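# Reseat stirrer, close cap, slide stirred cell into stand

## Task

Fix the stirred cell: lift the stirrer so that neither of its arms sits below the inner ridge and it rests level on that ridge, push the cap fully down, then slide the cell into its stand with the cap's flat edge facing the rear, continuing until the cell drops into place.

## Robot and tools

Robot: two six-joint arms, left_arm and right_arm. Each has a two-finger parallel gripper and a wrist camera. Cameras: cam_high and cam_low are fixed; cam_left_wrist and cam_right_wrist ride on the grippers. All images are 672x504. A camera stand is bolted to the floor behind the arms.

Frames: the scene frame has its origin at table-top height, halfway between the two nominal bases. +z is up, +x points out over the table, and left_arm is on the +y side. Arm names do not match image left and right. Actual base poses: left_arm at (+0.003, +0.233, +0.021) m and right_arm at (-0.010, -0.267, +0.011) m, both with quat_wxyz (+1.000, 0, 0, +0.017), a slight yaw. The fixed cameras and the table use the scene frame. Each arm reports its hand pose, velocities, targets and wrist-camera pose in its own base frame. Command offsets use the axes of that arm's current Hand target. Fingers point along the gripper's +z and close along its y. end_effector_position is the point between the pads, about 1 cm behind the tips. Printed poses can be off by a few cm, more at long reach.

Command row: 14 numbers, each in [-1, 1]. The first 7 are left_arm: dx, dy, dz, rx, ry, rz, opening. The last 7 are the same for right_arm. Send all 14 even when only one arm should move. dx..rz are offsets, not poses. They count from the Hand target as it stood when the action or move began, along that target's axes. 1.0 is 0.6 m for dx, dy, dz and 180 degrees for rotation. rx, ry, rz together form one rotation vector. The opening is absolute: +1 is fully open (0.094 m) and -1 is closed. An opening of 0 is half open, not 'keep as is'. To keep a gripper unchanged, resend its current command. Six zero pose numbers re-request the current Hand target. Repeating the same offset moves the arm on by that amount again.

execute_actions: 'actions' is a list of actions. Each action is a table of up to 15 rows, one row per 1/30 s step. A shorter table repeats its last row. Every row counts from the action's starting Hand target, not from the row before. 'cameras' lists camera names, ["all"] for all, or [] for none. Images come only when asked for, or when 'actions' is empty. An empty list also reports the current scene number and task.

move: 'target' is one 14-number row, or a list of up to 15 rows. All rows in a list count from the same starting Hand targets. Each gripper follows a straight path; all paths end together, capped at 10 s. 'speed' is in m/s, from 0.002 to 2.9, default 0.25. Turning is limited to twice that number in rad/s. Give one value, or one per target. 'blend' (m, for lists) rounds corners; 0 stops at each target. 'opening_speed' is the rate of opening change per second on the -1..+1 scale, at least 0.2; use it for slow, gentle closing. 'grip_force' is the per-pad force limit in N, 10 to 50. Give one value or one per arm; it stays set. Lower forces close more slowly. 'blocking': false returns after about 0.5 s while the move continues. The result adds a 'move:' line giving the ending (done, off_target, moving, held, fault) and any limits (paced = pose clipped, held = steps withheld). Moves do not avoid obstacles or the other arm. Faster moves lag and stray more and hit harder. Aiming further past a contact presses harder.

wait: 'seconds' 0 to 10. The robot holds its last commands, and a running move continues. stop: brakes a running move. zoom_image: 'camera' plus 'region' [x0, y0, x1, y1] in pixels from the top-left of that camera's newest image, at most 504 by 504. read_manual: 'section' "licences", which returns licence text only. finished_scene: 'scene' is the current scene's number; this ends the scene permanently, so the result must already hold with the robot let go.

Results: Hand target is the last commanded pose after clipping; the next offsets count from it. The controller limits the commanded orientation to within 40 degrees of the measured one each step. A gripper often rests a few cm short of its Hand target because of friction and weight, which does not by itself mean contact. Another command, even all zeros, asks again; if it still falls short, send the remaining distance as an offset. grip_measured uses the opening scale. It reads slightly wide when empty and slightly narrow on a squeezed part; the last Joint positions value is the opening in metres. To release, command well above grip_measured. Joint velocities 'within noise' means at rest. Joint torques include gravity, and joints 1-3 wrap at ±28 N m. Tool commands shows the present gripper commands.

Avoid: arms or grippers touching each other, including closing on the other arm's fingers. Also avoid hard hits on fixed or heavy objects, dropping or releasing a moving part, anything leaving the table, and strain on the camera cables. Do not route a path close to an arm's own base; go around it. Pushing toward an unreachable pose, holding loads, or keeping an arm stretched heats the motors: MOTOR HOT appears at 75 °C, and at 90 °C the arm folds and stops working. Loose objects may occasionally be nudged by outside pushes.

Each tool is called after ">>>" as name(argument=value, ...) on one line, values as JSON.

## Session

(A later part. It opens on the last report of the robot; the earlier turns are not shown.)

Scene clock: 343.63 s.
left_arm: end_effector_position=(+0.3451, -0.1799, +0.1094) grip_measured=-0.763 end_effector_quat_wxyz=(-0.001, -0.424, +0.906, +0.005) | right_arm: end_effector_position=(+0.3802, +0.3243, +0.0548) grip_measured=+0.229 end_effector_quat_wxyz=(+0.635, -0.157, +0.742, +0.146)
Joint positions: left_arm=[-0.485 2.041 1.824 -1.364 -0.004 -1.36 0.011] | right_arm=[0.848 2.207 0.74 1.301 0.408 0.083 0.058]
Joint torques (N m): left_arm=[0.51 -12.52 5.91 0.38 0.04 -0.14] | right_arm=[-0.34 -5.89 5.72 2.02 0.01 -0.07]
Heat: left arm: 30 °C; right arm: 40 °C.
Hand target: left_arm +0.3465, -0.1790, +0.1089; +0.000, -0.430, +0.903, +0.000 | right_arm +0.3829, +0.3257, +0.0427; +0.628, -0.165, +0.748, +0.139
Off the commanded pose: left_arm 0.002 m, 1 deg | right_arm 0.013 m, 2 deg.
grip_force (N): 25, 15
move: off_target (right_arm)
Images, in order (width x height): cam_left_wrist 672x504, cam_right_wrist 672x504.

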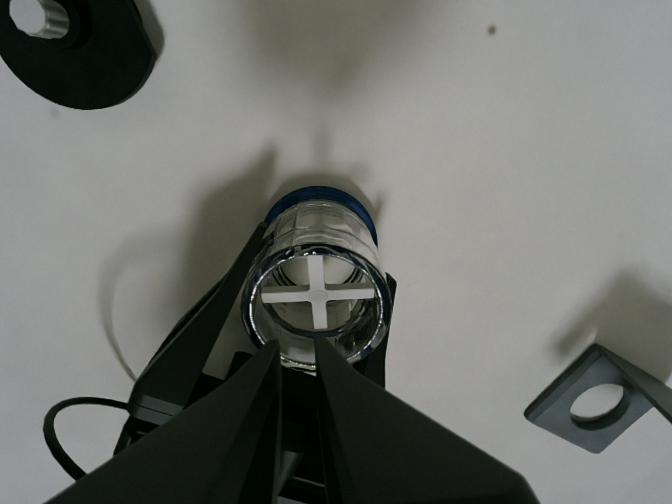

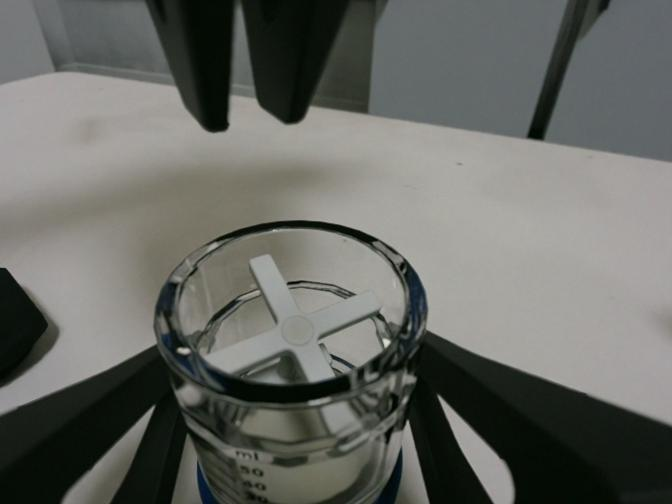

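>>> zoom_image(camera="cam_left_wrist", region=[235, 235, 400, 375])

>>> zoom_image(camera="cam_right_wrist", region=[150, 210, 440, 450])

Scaled by 3.055 from the camera's 672x504 image, which has a finer 960x720 frame.

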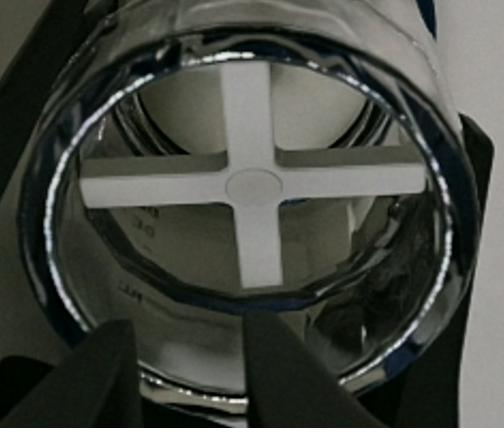

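Scaled by 1.738 from the camera's 672x504 image, which has a finer 960x720 frame.

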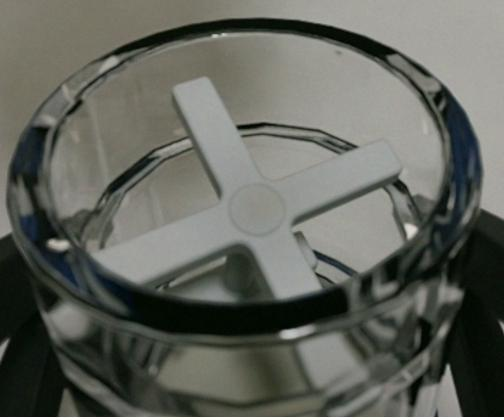

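>>> move(target=[0.015,-0.009,0.045,0,0,-0.017,-0.74,0,0,0,0,0,0,0.1], speed=0.06, cameras=["cam_left_wrist","cam_right_wrist"])

>>> zoom_image(camera="cam_left_wrist", region=[200, 235, 440, 435])

>>> zoom_image(camera="cam_right_wrist", region=[150, 110, 440, 410])

Scene clock: 369.27 s.
left_arm: end_effector_position=(+0.3456, -0.1875, +0.0889) grip_measured=-0.743 end_effector_quat_wxyz=(+0.004, -0.452, +0.892, -0.002) | right_arm: end_effector_position=(+0.3802, +0.3243, +0.0548) grip_measured=+0.229 end_effector_quat_wxyz=(+0.635, -0.157, +0.742, +0.146)
Joint positions: left_arm=[-0.501 2.041 1.743 -1.265 -0.004 -1.439 0.012] | right_arm=[0.848 2.207 0.74 1.301 0.408 0.083 0.058]
Joint torques (N m): left_arm=[-0.21 -10.97 6.05 0.39 0.03 -0.15] | right_arm=[-0.31 -5.9 5.72 2.02 0 -0.07]
Heat: left arm: 32 °C; right arm: 40 °C.
Hand target: left_arm +0.3450, -0.1894, +0.0820; +0.000, -0.454, +0.891, +0.000 | right_arm +0.3829, +0.3257, +0.0427; +0.628, -0.165, +0.748, +0.139
Off the commanded pose: left_arm 0.007 m, 1 deg | right_arm 0.013 m, 2 deg.
grip_force (N): 25, 15
move: off_target (right_arm)
Images, in order (width x height): cam_left_wrist 672x504, cam_right_wrist 672x504.

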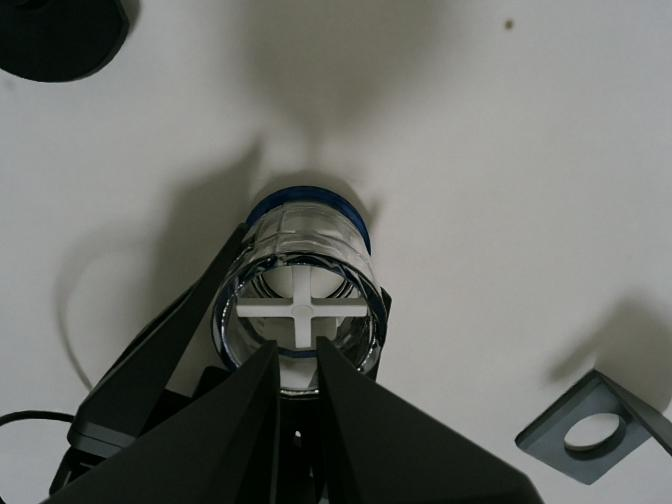

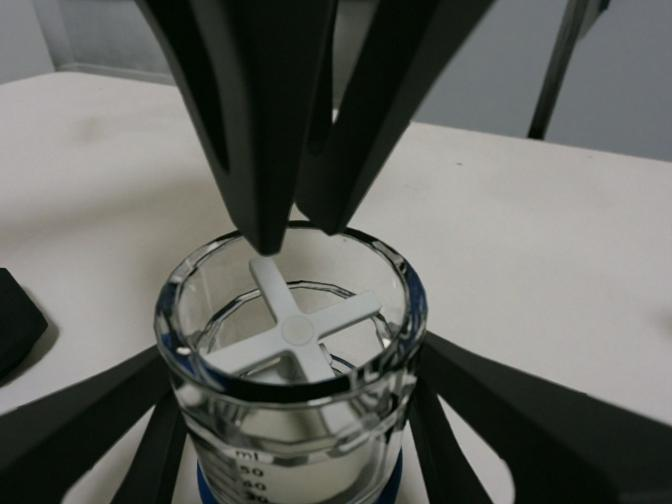

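Scaled by 2.100 from the camera's 672x504 image, which has a finer 960x720 frame.

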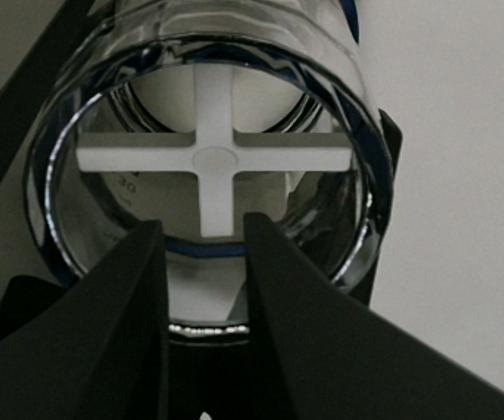

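Scaled by 1.680 from the camera's 672x504 image, which has a finer 960x720 frame.

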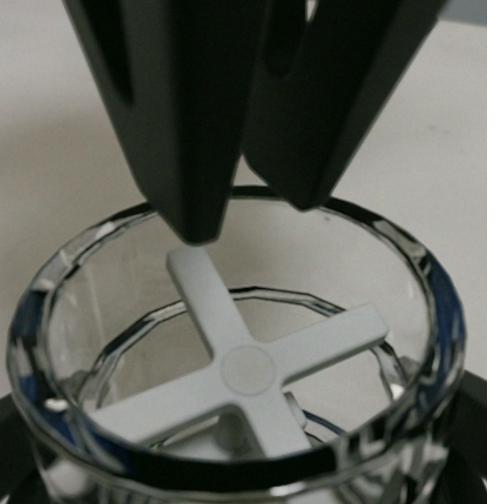

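>>> move(target=[0.004,-0.003,0.036,0,0,0,-0.74,0,0,0,0,0,0,0.1], speed=0.05, cameras=["cam_left_wrist","cam_right_wrist"])

>>> zoom_image(camera="cam_left_wrist", region=[200, 235, 440, 435])

>>> zoom_image(camera="cam_right_wrist", region=[150, 110, 440, 410])

Scene clock: 378.00 s.
left_arm: end_effector_position=(+0.3467, -0.1902, +0.0730) grip_measured=-0.743 end_effector_quat_wxyz=(+0.008, -0.453, +0.891, -0.008) | right_arm: end_effector_position=(+0.3802, +0.3243, +0.0548) grip_measured=+0.229 end_effector_quat_wxyz=(+0.635, -0.157, +0.742, +0.146)
Joint positions: left_arm=[-0.506 2.041 1.679 -1.187 -0.004 -1.446 0.012] | right_arm=[0.848 2.207 0.74 1.301 0.408 0.083 0.058]
Joint torques (N m): left_arm=[-0.44 -9.63 6.04 0.43 0.04 -0.14] | right_arm=[-0.32 -5.87 5.72 2.02 0 -0.08]
Heat: left arm: 32 °C; right arm: 40 °C.
Hand target: left_arm +0.3451, -0.1924, +0.0604; +0.000, -0.454, +0.891, +0.000 | right_arm +0.3829, +0.3257, +0.0427; +0.628, -0.165, +0.748, +0.139
Off the commanded pose: left_arm 0.013 m, 1 deg | right_arm 0.013 m, 2 deg.
grip_force (N): 25, 15
move: off_target (left_arm, right_arm)
Images, in order (width x height): cam_left_wrist 672x504, cam_right_wrist 672x504.

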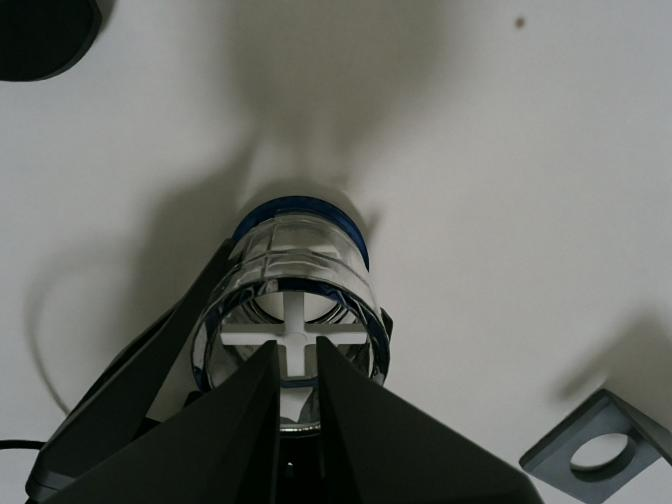

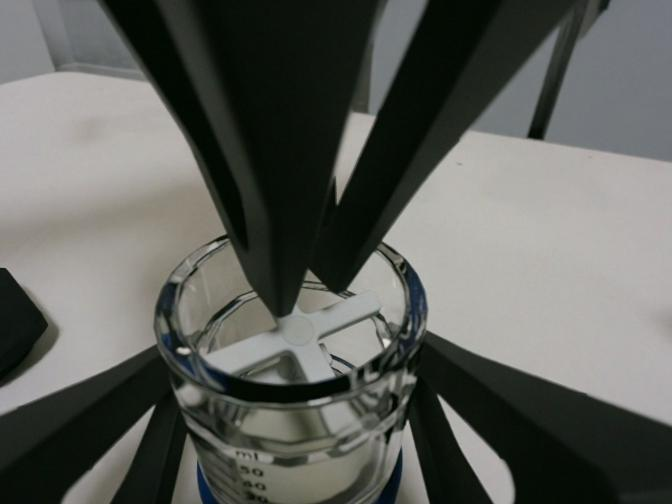

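Scaled by 2.100 from the camera's 672x504 image, which has a finer 960x720 frame.

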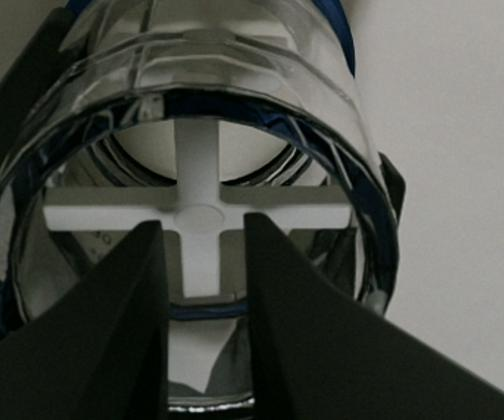

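Scaled by 1.680 from the camera's 672x504 image, which has a finer 960x720 frame.

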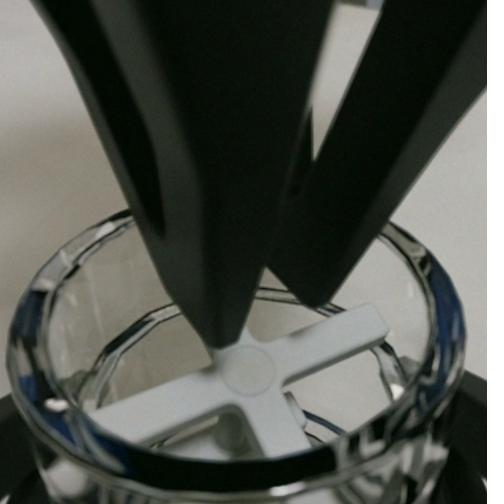

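>>> move(target=[-0.0085,0.0015,0.010,0,0,0,-0.74,0,0,0,0,0,0,0.1], speed=0.05, cameras=["cam_left_wrist","cam_right_wrist"])

>>> zoom_image(camera="cam_left_wrist", region=[200, 235, 440, 435])

>>> zoom_image(camera="cam_right_wrist", region=[150, 110, 440, 410])

Scene clock: 401.53 s.
left_arm: end_effector_position=(+0.3471, -0.1894, +0.0662) grip_measured=-0.743 end_effector_quat_wxyz=(+0.007, -0.454, +0.891, -0.007) | right_arm: end_effector_position=(+0.3802, +0.3243, +0.0548) grip_measured=+0.229 end_effector_quat_wxyz=(+0.635, -0.157, +0.742, +0.146)
Joint positions: left_arm=[-0.504 2.046 1.661 -1.164 -0.004 -1.446 0.012] | right_arm=[0.848 2.207 0.74 1.301 0.408 0.083 0.058]
Joint torques (N m): left_arm=[0.42 -9.87 6.02 0.39 0.04 -0.03] | right_arm=[-0.34 -5.9 5.74 2.02 0 -0.08]
Heat: left arm: 31 °C; right arm: 41 °C.
Hand target: left_arm +0.3473, -0.1877, +0.0544; +0.000, -0.454, +0.891, +0.000 | right_arm +0.3829, +0.3257, +0.0427; +0.628, -0.165, +0.748, +0.139
Off the commanded pose: left_arm 0.012 m, 1 deg | right_arm 0.013 m, 2 deg.
grip_force (N): 25, 15
move: off_target (left_arm, right_arm)
Images, in order (width x height): cam_left_wrist 672x504, cam_right_wrist 672x504.

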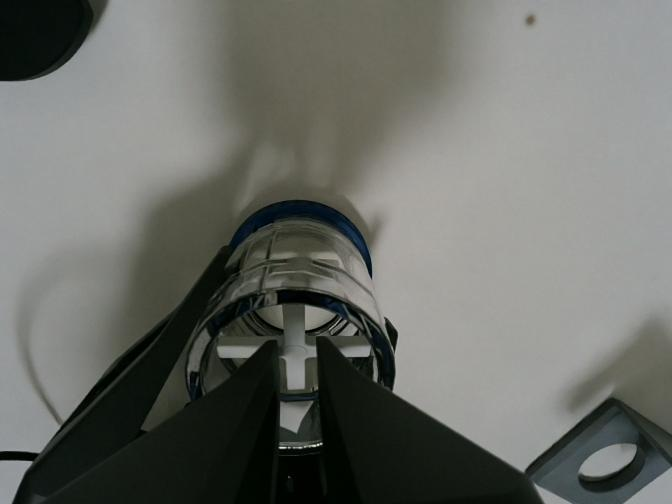

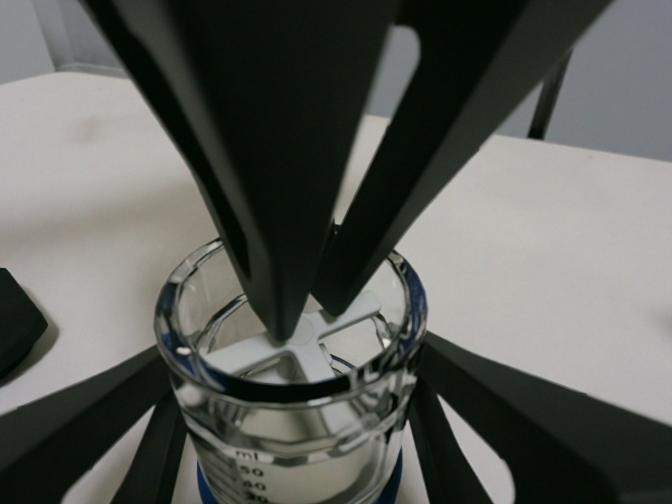

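Scaled by 2.100 from the camera's 672x504 image, which has a finer 960x720 frame.

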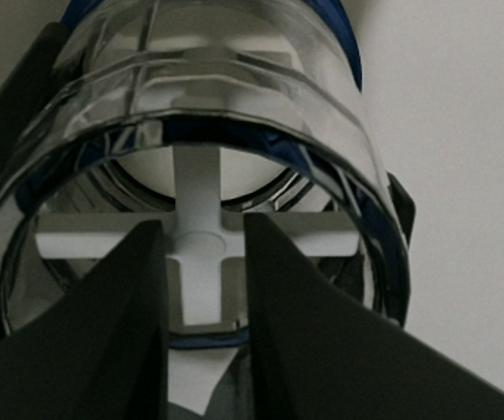

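Scaled by 1.680 from the camera's 672x504 image, which has a finer 960x720 frame.

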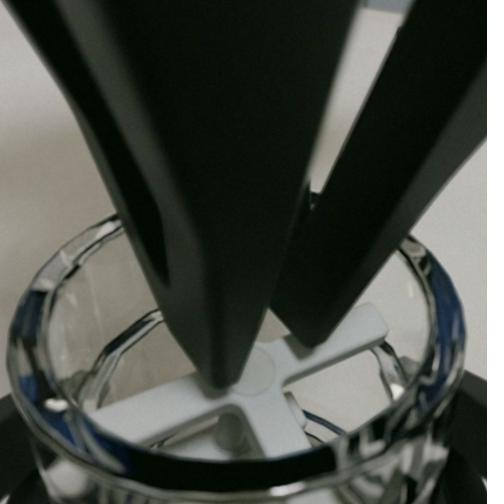

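>>> move(target=[-0.012,0.002,0.0,0,0,0,-0.74,0,0,0,0,0,0,0.1], speed=0.05, cameras=["cam_left_wrist","cam_right_wrist"])

>>> zoom_image(camera="cam_left_wrist", region=[200, 235, 440, 435])

>>> zoom_image(camera="cam_right_wrist", region=[150, 110, 440, 410])

Scene clock: 412.87 s.
left_arm: end_effector_position=(+0.3510, -0.1824, +0.0662) grip_measured=-0.743 end_effector_quat_wxyz=(+0.008, -0.456, +0.890, -0.008) | right_arm: end_effector_position=(+0.3802, +0.3243, +0.0548) grip_measured=+0.229 end_effector_quat_wxyz=(+0.635, -0.157, +0.742, +0.146)
Joint positions: left_arm=[-0.484 2.046 1.661 -1.164 -0.004 -1.43 0.012] | right_arm=[0.848 2.207 0.74 1.301 0.408 0.083 0.058]
Joint torques (N m): left_arm=[0.29 -9.91 5.93 0.4 0.03 0.04] | right_arm=[-0.31 -5.93 5.74 2.01 0 -0.06]
Heat: left arm: 31 °C; right arm: 41 °C.
Hand target: left_arm +0.3505, -0.1812, +0.0544; +0.000, -0.454, +0.891, +0.000 | right_arm +0.3829, +0.3257, +0.0427; +0.628, -0.165, +0.748, +0.139
Off the commanded pose: left_arm 0.012 m, 1 deg | right_arm 0.013 m, 2 deg.
grip_force (N): 25, 15
move: off_target (left_arm, right_arm)
Images, in order (width x height): cam_left_wrist 672x504, cam_right_wrist 672x504.

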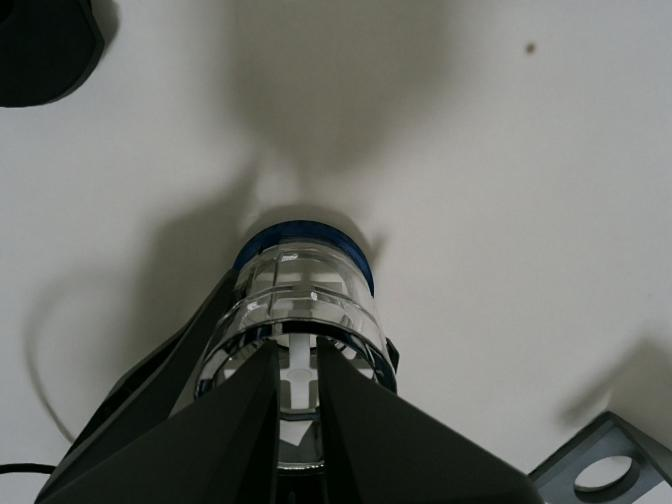

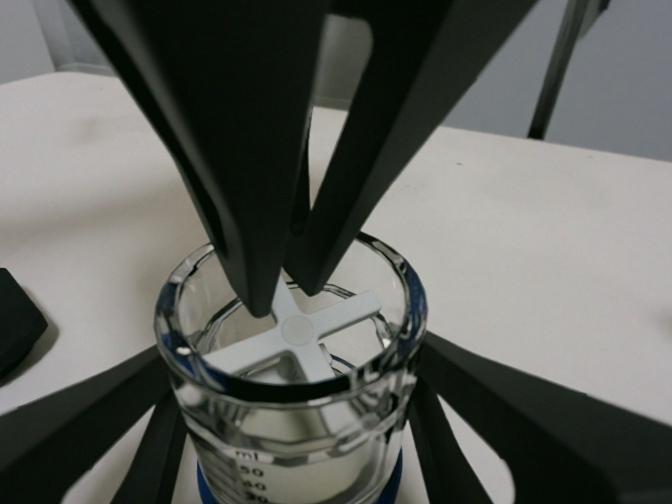

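Scaled by 2.100 from the camera's 672x504 image, which has a finer 960x720 frame.

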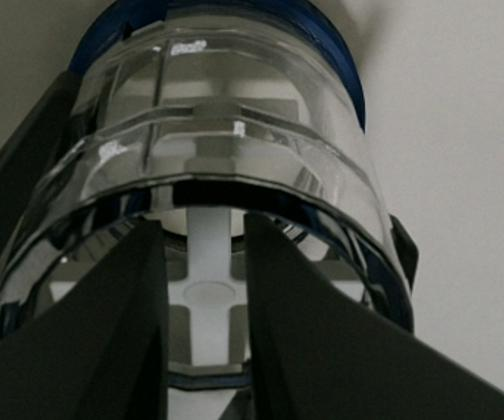

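Scaled by 1.680 from the camera's 672x504 image, which has a finer 960x720 frame.

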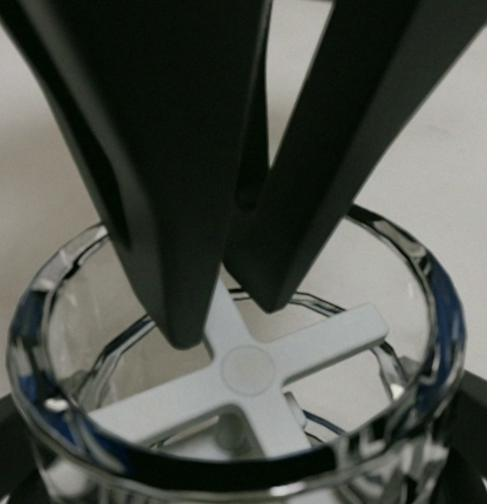

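>>> move(target=[0.003,-0.001,0.006,0,0,0,-0.74,0,0,0,0,0,0,0.1], speed=0.05, cameras=["cam_left_wrist","cam_right_wrist","cam_low"])

>>> zoom_image(camera="cam_low", region=[270, 250, 350, 340])

>>> zoom_image(camera="cam_right_wrist", region=[150, 110, 440, 410])

Scene clock: 418.50 s.
left_arm: end_effector_position=(+0.3512, -0.1825, +0.0639) grip_measured=-0.743 end_effector_quat_wxyz=(+0.008, -0.455, +0.890, -0.009) | right_arm: end_effector_position=(+0.3802, +0.3243, +0.0548) grip_measured=+0.229 end_effector_quat_wxyz=(+0.635, -0.157, +0.742, +0.146)
Joint positions: left_arm=[-0.484 2.046 1.651 -1.152 -0.004 -1.429 0.012] | right_arm=[0.848 2.207 0.74 1.301 0.408 0.083 0.058]
Joint torques (N m): left_arm=[-0.06 -9.61 5.94 0.43 0.03 -0.05] | right_arm=[-0.31 -5.93 5.71 2.02 0.01 -0.07]
Heat: left arm: 31 °C; right arm: 41 °C.
Hand target: left_arm +0.3500, -0.1831, +0.0508; +0.000, -0.454, +0.891, +0.000 | right_arm +0.3829, +0.3257, +0.0427; +0.628, -0.165, +0.748, +0.139
Off the commanded pose: left_arm 0.013 m, 1 deg | right_arm 0.013 m, 2 deg.
grip_force (N): 25, 15
move: off_target (left_arm, right_arm)
Images, in order (width x height): cam_low 672x504, cam_left_wrist 672x504, cam_right_wrist 672x504.

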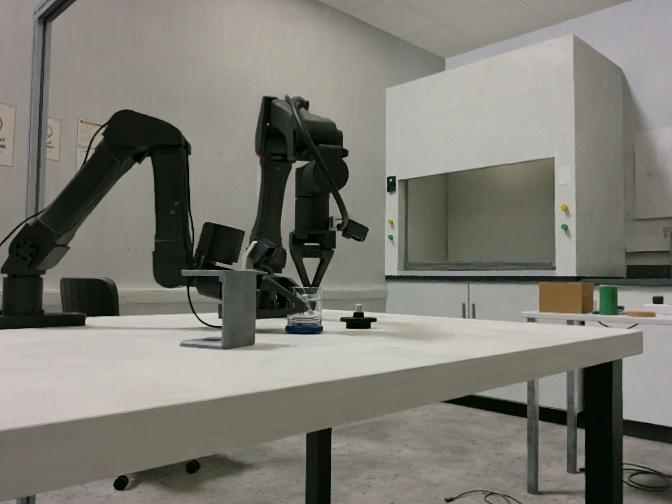

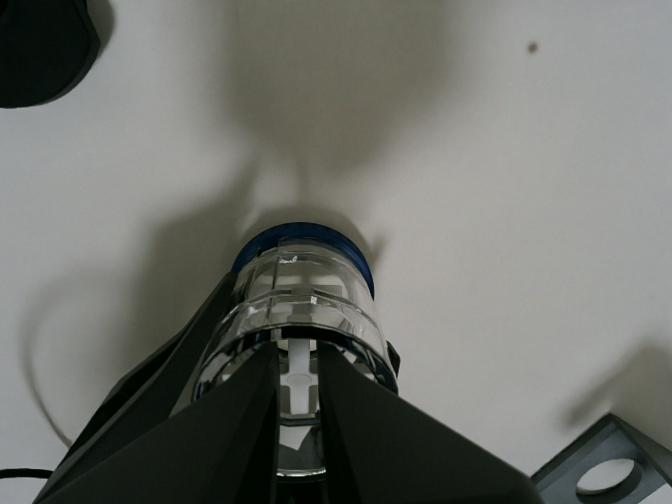

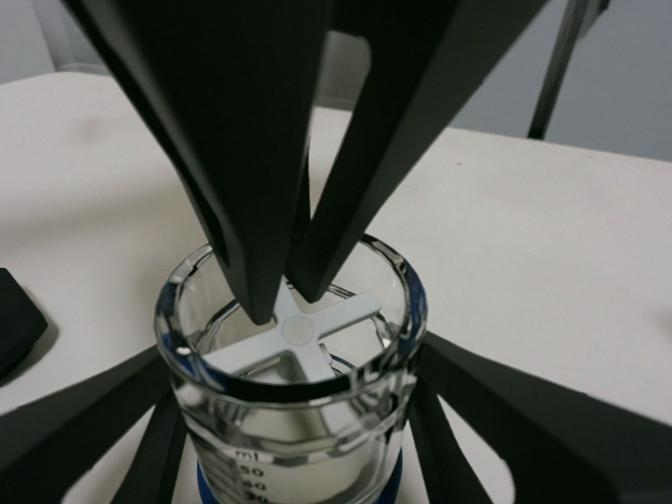

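Scaled by 5.600 from the camera's 672x504 image, which has a finer 960x720 frame.

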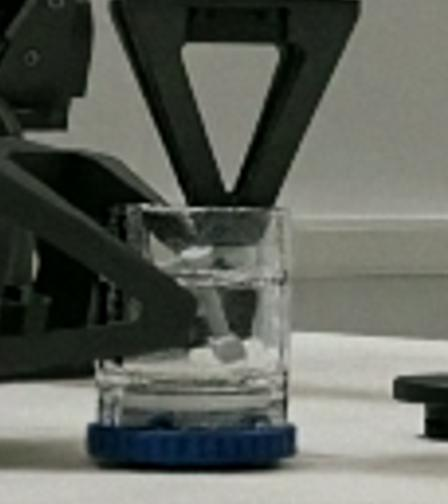

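Scaled by 1.680 from the camera's 672x504 image, which has a finer 960x720 frame.

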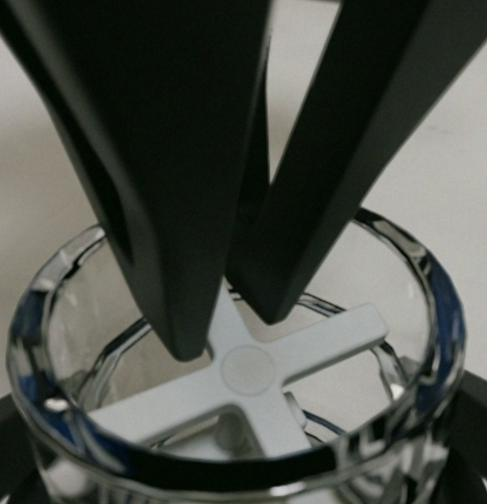

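>>> move(target=[0,0,0.0,0,0,0,-1,0,0,0,0,0,0,0.1], grip_force=[20,15], opening_speed=0.2, cameras=["cam_left_wrist","cam_right_wrist"])

>>> zoom_image(camera="cam_right_wrist", region=[150, 110, 440, 410])

Scene clock: 424.23 s.
left_arm: end_effector_position=(+0.3516, -0.1827, +0.0639) grip_measured=-0.863 end_effector_quat_wxyz=(+0.009, -0.455, +0.890, -0.009) | right_arm: end_effector_position=(+0.3802, +0.3243, +0.0548) grip_measured=+0.229 end_effector_quat_wxyz=(+0.635, -0.157, +0.742, +0.146)
Joint positions: left_arm=[-0.484 2.046 1.651 -1.151 -0.004 -1.429 0.006] | right_arm=[0.848 2.207 0.74 1.301 0.408 0.083 0.058]
Joint torques (N m): left_arm=[-0.1 -9.66 5.97 0.42 0.04 -0.04] | right_arm=[-0.31 -5.9 5.72 2.03 0.01 -0.08]
Heat: left arm: 31 °C; right arm: 41 °C.
Hand target: left_arm +0.3500, -0.1831, +0.0508; +0.000, -0.454, +0.891, +0.000 | right_arm +0.3829, +0.3257, +0.0427; +0.628, -0.165, +0.748, +0.139
Off the commanded pose: left_arm 0.013 m, 1 deg | right_arm 0.013 m, 2 deg.
grip_force (N): 20, 15
move: off_target (left_arm, right_arm)
Images, in order (width x height): cam_left_wrist 672x504, cam_right_wrist 672x504.

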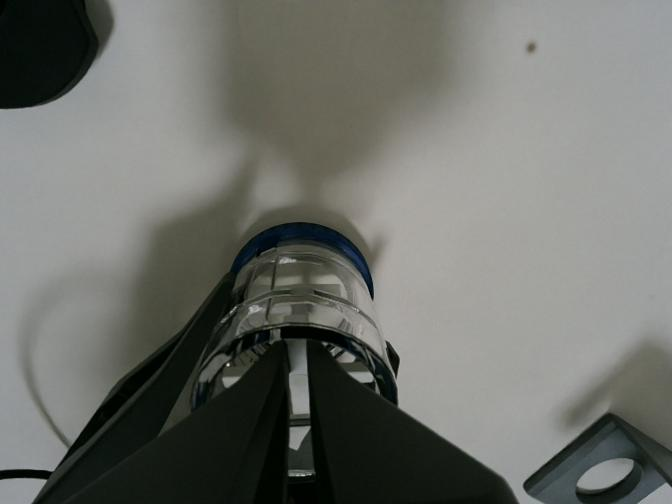

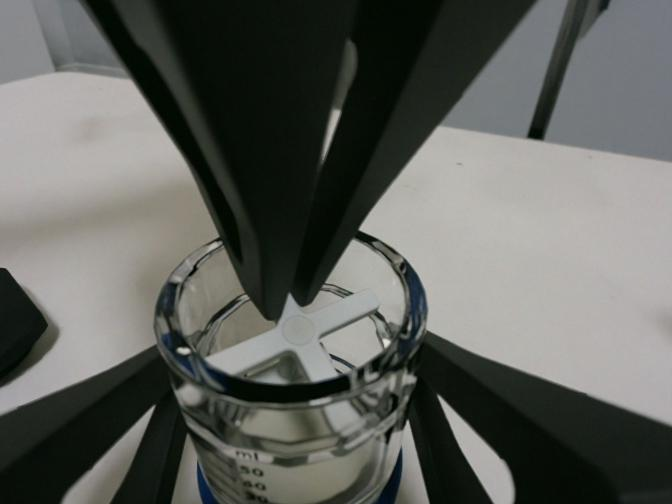

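Scaled by 1.680 from the camera's 672x504 image, which has a finer 960x720 frame.

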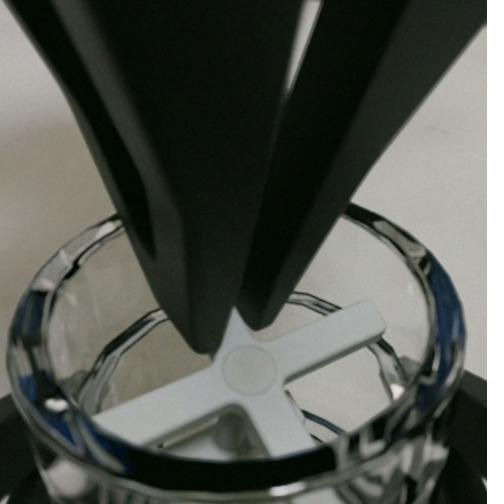

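>>> move(target=[-0.006,0,-0.03,0,0,0,-1,0,0,0,0,0,0,0.1], speed=0.03, cameras=["cam_left_wrist","cam_right_wrist","cam_low"])

>>> zoom_image(camera="cam_low", region=[270, 250, 350, 340])

>>> zoom_image(camera="cam_right_wrist", region=[150, 110, 440, 410])

Scene clock: 432.60 s.
left_arm: end_effector_position=(+0.3508, -0.1812, +0.0691) grip_measured=-0.863 end_effector_quat_wxyz=(+0.006, -0.455, +0.891, -0.006) | right_arm: end_effector_position=(+0.3802, +0.3243, +0.0548) grip_measured=+0.229 end_effector_quat_wxyz=(+0.635, -0.157, +0.742, +0.146)
Joint positions: left_arm=[-0.481 2.046 1.672 -1.18 -0.003 -1.425 0.006] | right_arm=[0.848 2.207 0.74 1.301 0.408 0.083 0.058]
Joint torques (N m): left_arm=[0.49 -10.45 9.07 -0.03 0.05 0] | right_arm=[-0.34 -5.91 5.75 2.03 0 -0.07]
Heat: left arm: 31 °C; right arm: 41 °C.
Hand target: left_arm +0.3522, -0.1801, +0.0688; +0.000, -0.454, +0.891, +0.000 | right_arm +0.3829, +0.3257, +0.0427; +0.628, -0.165, +0.748, +0.139
Off the commanded pose: left_arm 0.002 m, 1 deg | right_arm 0.013 m, 2 deg.
grip_force (N): 20, 15
move: off_target (right_arm)
Images, in order (width x height): cam_low 672x504, cam_left_wrist 672x504, cam_right_wrist 672x504.

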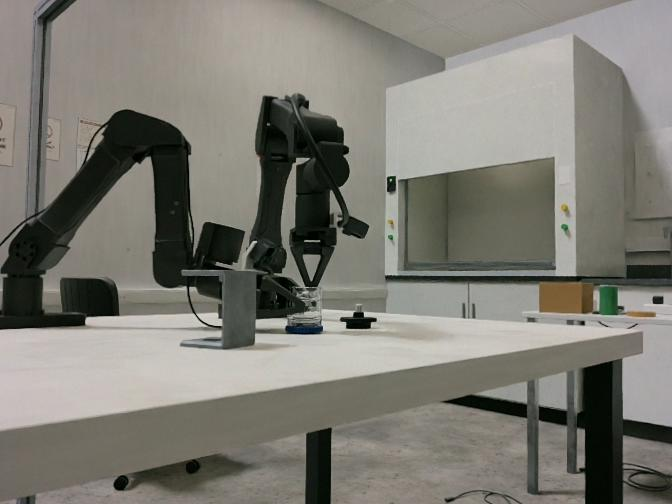

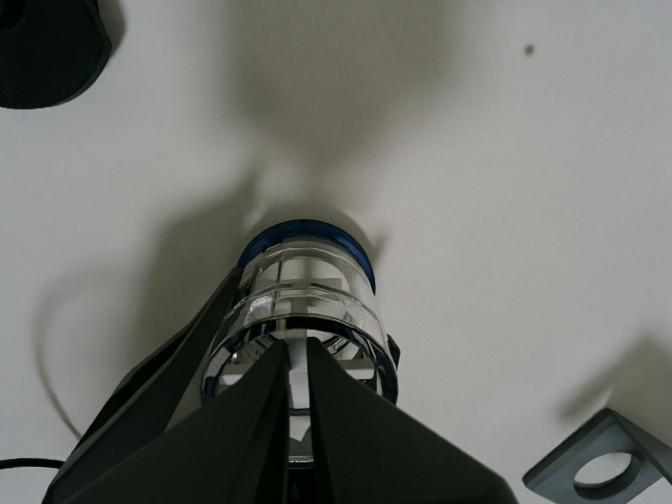

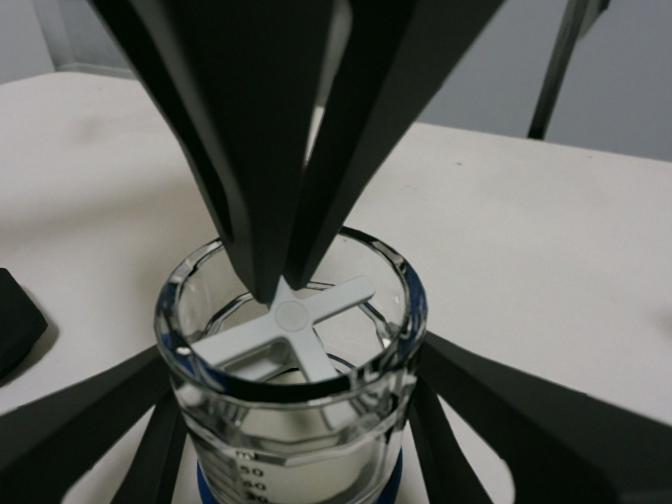

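Scaled by 5.600 from the camera's 672x504 image, which has a finer 960x720 frame.

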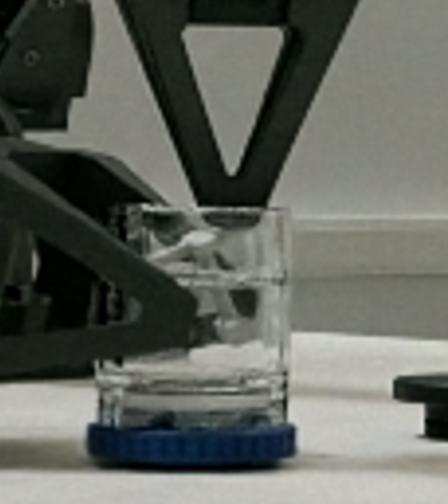

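Scaled by 1.680 from the camera's 672x504 image, which has a finer 960x720 frame.

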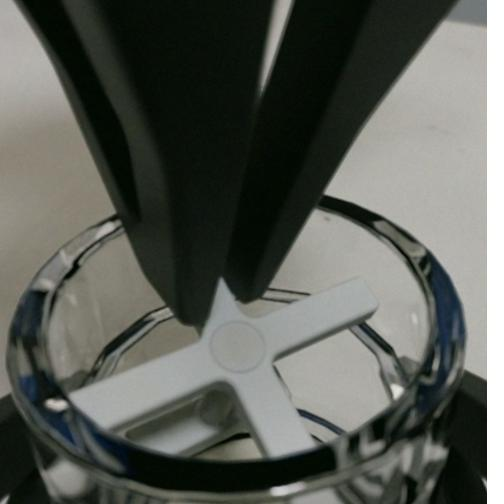

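>>> move(target=[0,0,-0.012,0,0,0,-1,0,0,0,0,0,0,0.1], speed=0.03, cameras=["cam_left_wrist","cam_right_wrist","cam_low"])

>>> zoom_image(camera="cam_low", region=[270, 250, 350, 340])

>>> zoom_image(camera="cam_right_wrist", region=[150, 160, 440, 460])

Scene clock: 437.03 s.
left_arm: end_effector_position=(+0.3506, -0.1811, +0.0750) grip_measured=-0.863 end_effector_quat_wxyz=(+0.005, -0.455, +0.891, -0.004) | right_arm: end_effector_position=(+0.3802, +0.3243, +0.0548) grip_measured=+0.229 end_effector_quat_wxyz=(+0.635, -0.157, +0.742, +0.146)
Joint positions: left_arm=[-0.481 2.046 1.696 -1.207 -0.003 -1.425 0.006] | right_arm=[0.848 2.207 0.74 1.301 0.408 0.083 0.058]
Joint torques (N m): left_arm=[0.55 -10.69 9.03 -0.01 0.04 0.01] | right_arm=[-0.29 -5.9 5.74 2.02 0 -0.07]
Heat: left arm: 31 °C; right arm: 41 °C.
Hand target: left_arm +0.3521, -0.1801, +0.0760; +0.000, -0.454, +0.891, +0.000 | right_arm +0.3829, +0.3257, +0.0427; +0.628, -0.165, +0.748, +0.139
Off the commanded pose: left_arm 0.002 m, 1 deg | right_arm 0.013 m, 2 deg.
grip_force (N): 20, 15
move: off_target (right_arm)
Images, in order (width x height): cam_low 672x504, cam_left_wrist 672x504, cam_right_wrist 672x504.

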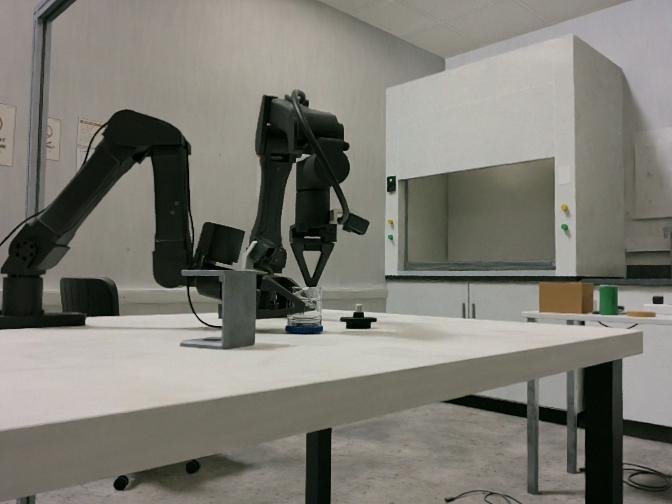

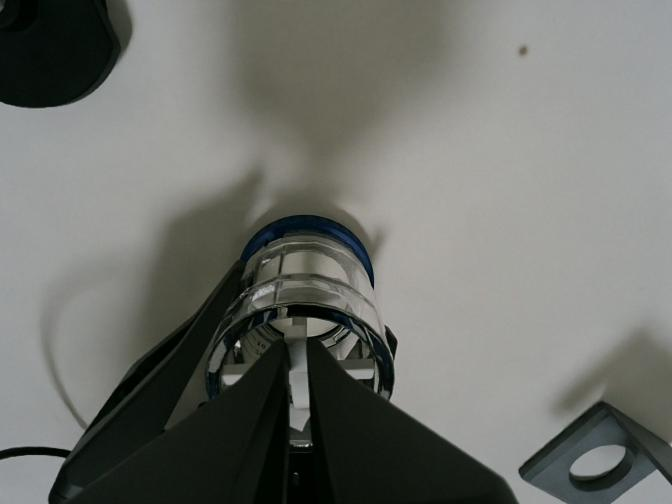

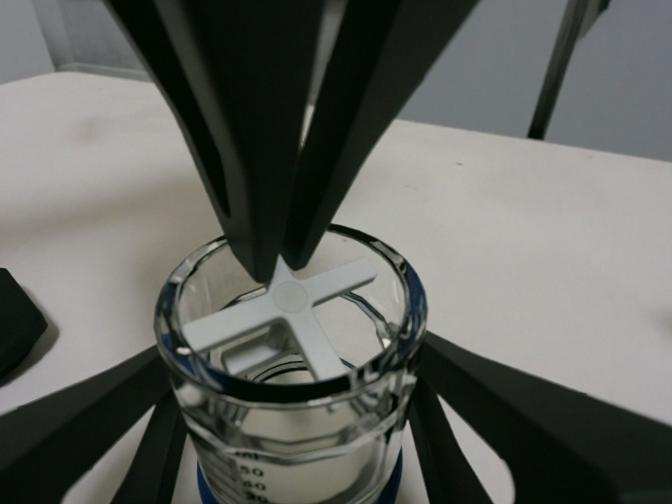

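Scaled by 5.600 from the camera's 672x504 image, which has a finer 960x720 frame.

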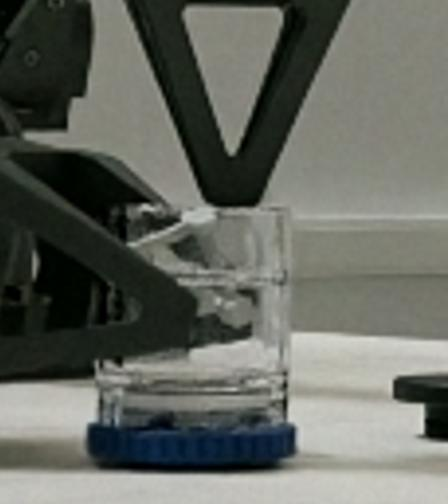

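Scaled by 1.680 from the camera's 672x504 image, which has a finer 960x720 frame.

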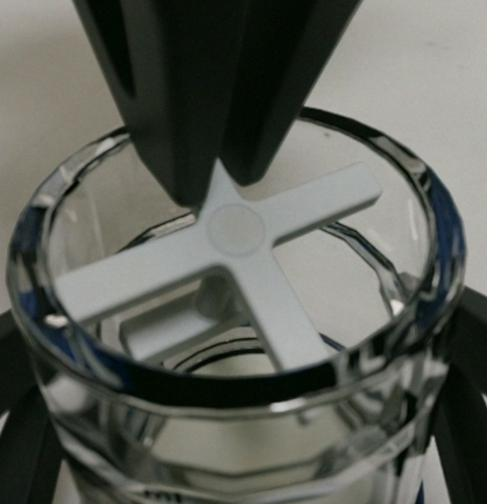

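>>> move(target=[0.0,0,-0.003,0,0.1,0,-1,0,0,0,0,0,0,0.1], speed=0.1, cameras=["cam_left_wrist","cam_right_wrist","cam_low"])

>>> zoom_image(camera="cam_low", region=[270, 250, 350, 340])

>>> zoom_image(camera="cam_right_wrist", region=[150, 160, 440, 460])

Scene clock: 447.80 s.
left_arm: end_effector_position=(+0.3514, -0.1785, +0.0801) grip_measured=-0.863 end_effector_quat_wxyz=(-0.127, -0.450, +0.881, -0.073) | right_arm: end_effector_position=(+0.3802, +0.3243, +0.0548) grip_measured=+0.229 end_effector_quat_wxyz=(+0.635, -0.157, +0.742, +0.146)
Joint positions: left_arm=[-0.343 2.116 1.79 -1.315 0.287 -1.277 0.006] | right_arm=[0.848 2.207 0.74 1.301 0.408 0.083 0.058]
Joint torques (N m): left_arm=[0.31 -10.26 9.03 -0.18 0.37 -0.02] | right_arm=[-0.31 -5.91 5.74 2.03 0.01 -0.07]
Heat: left arm: 32 °C; right arm: 41 °C.
Hand target: left_arm +0.3521, -0.1801, +0.0778; -0.139, -0.449, +0.880, -0.071 | right_arm +0.3829, +0.3257, +0.0427; +0.628, -0.165, +0.748, +0.139
Off the commanded pose: left_arm 0.003 m, 1 deg | right_arm 0.013 m, 2 deg.
grip_force (N): 20, 15
move: off_target (right_arm)
Images, in order (width x height): cam_low 672x504, cam_left_wrist 672x504, cam_right_wrist 672x504.

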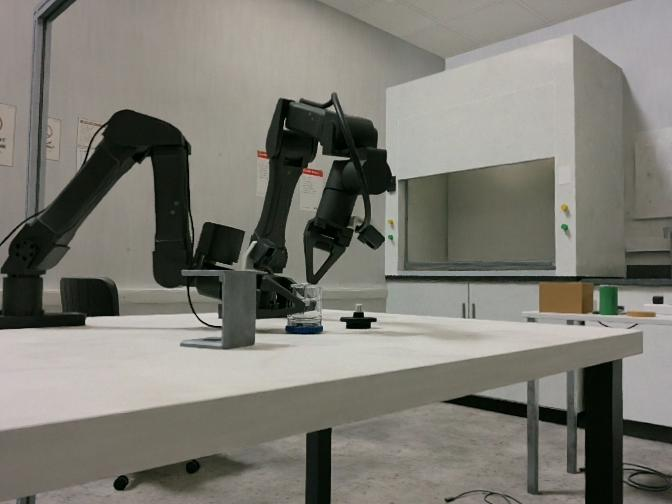

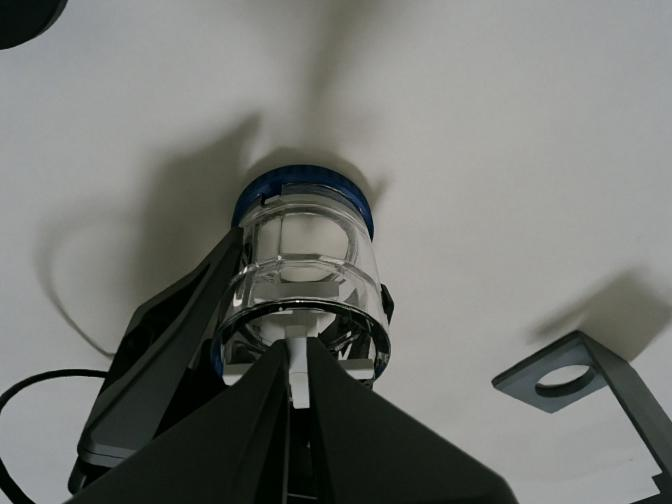

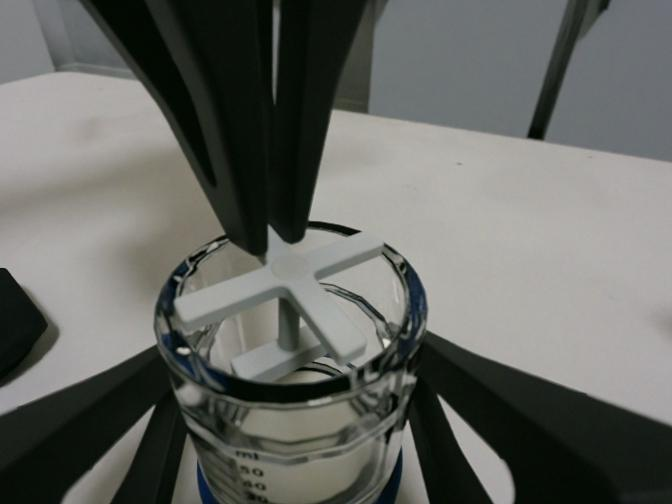

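Scaled by 5.600 from the camera's 672x504 image, which has a finer 960x720 frame.

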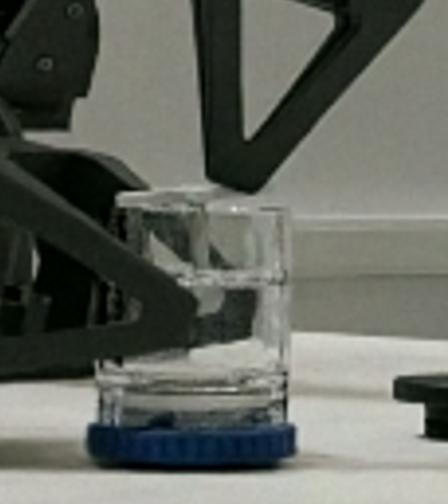

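Scaled by 1.680 from the camera's 672x504 image, which has a finer 960x720 frame.

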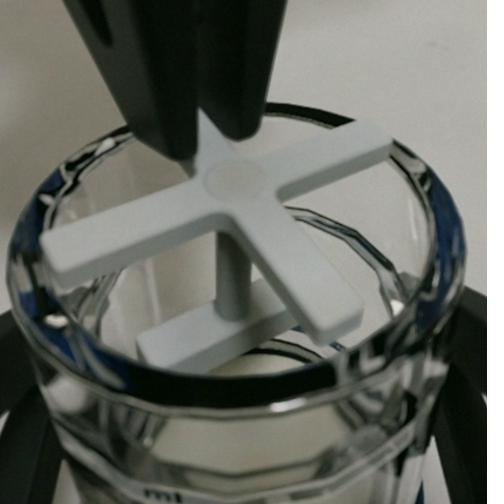

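>>> zoom_image(camera="cam_left_wrist", region=[200, 270, 410, 430])

>>> zoom_image(camera="cam_high", region=[310, 235, 390, 315])

>>> zoom_image(camera="cam_right_wrist", region=[150, 200, 440, 410])

Scaled by 2.400 from the camera's 672x504 image, which has a finer 960x720 frame.

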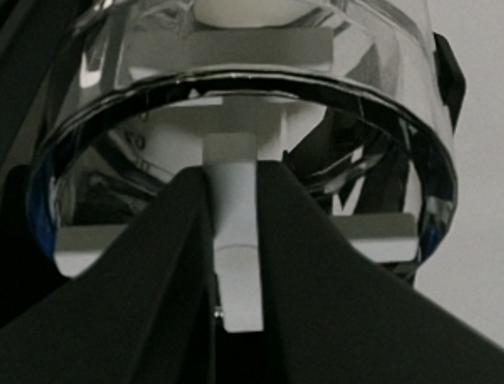

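This scene's latest camera images include none from cam_high. They are from: cam_low, cam_left_wrist, cam_right_wrist. cam_high's image comes with the result of a call that names it in "cameras".

Scaled by 1.738 from the camera's 672x504 image, which has a finer 960x720 frame.

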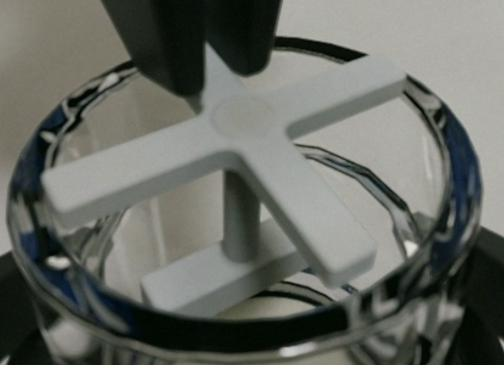

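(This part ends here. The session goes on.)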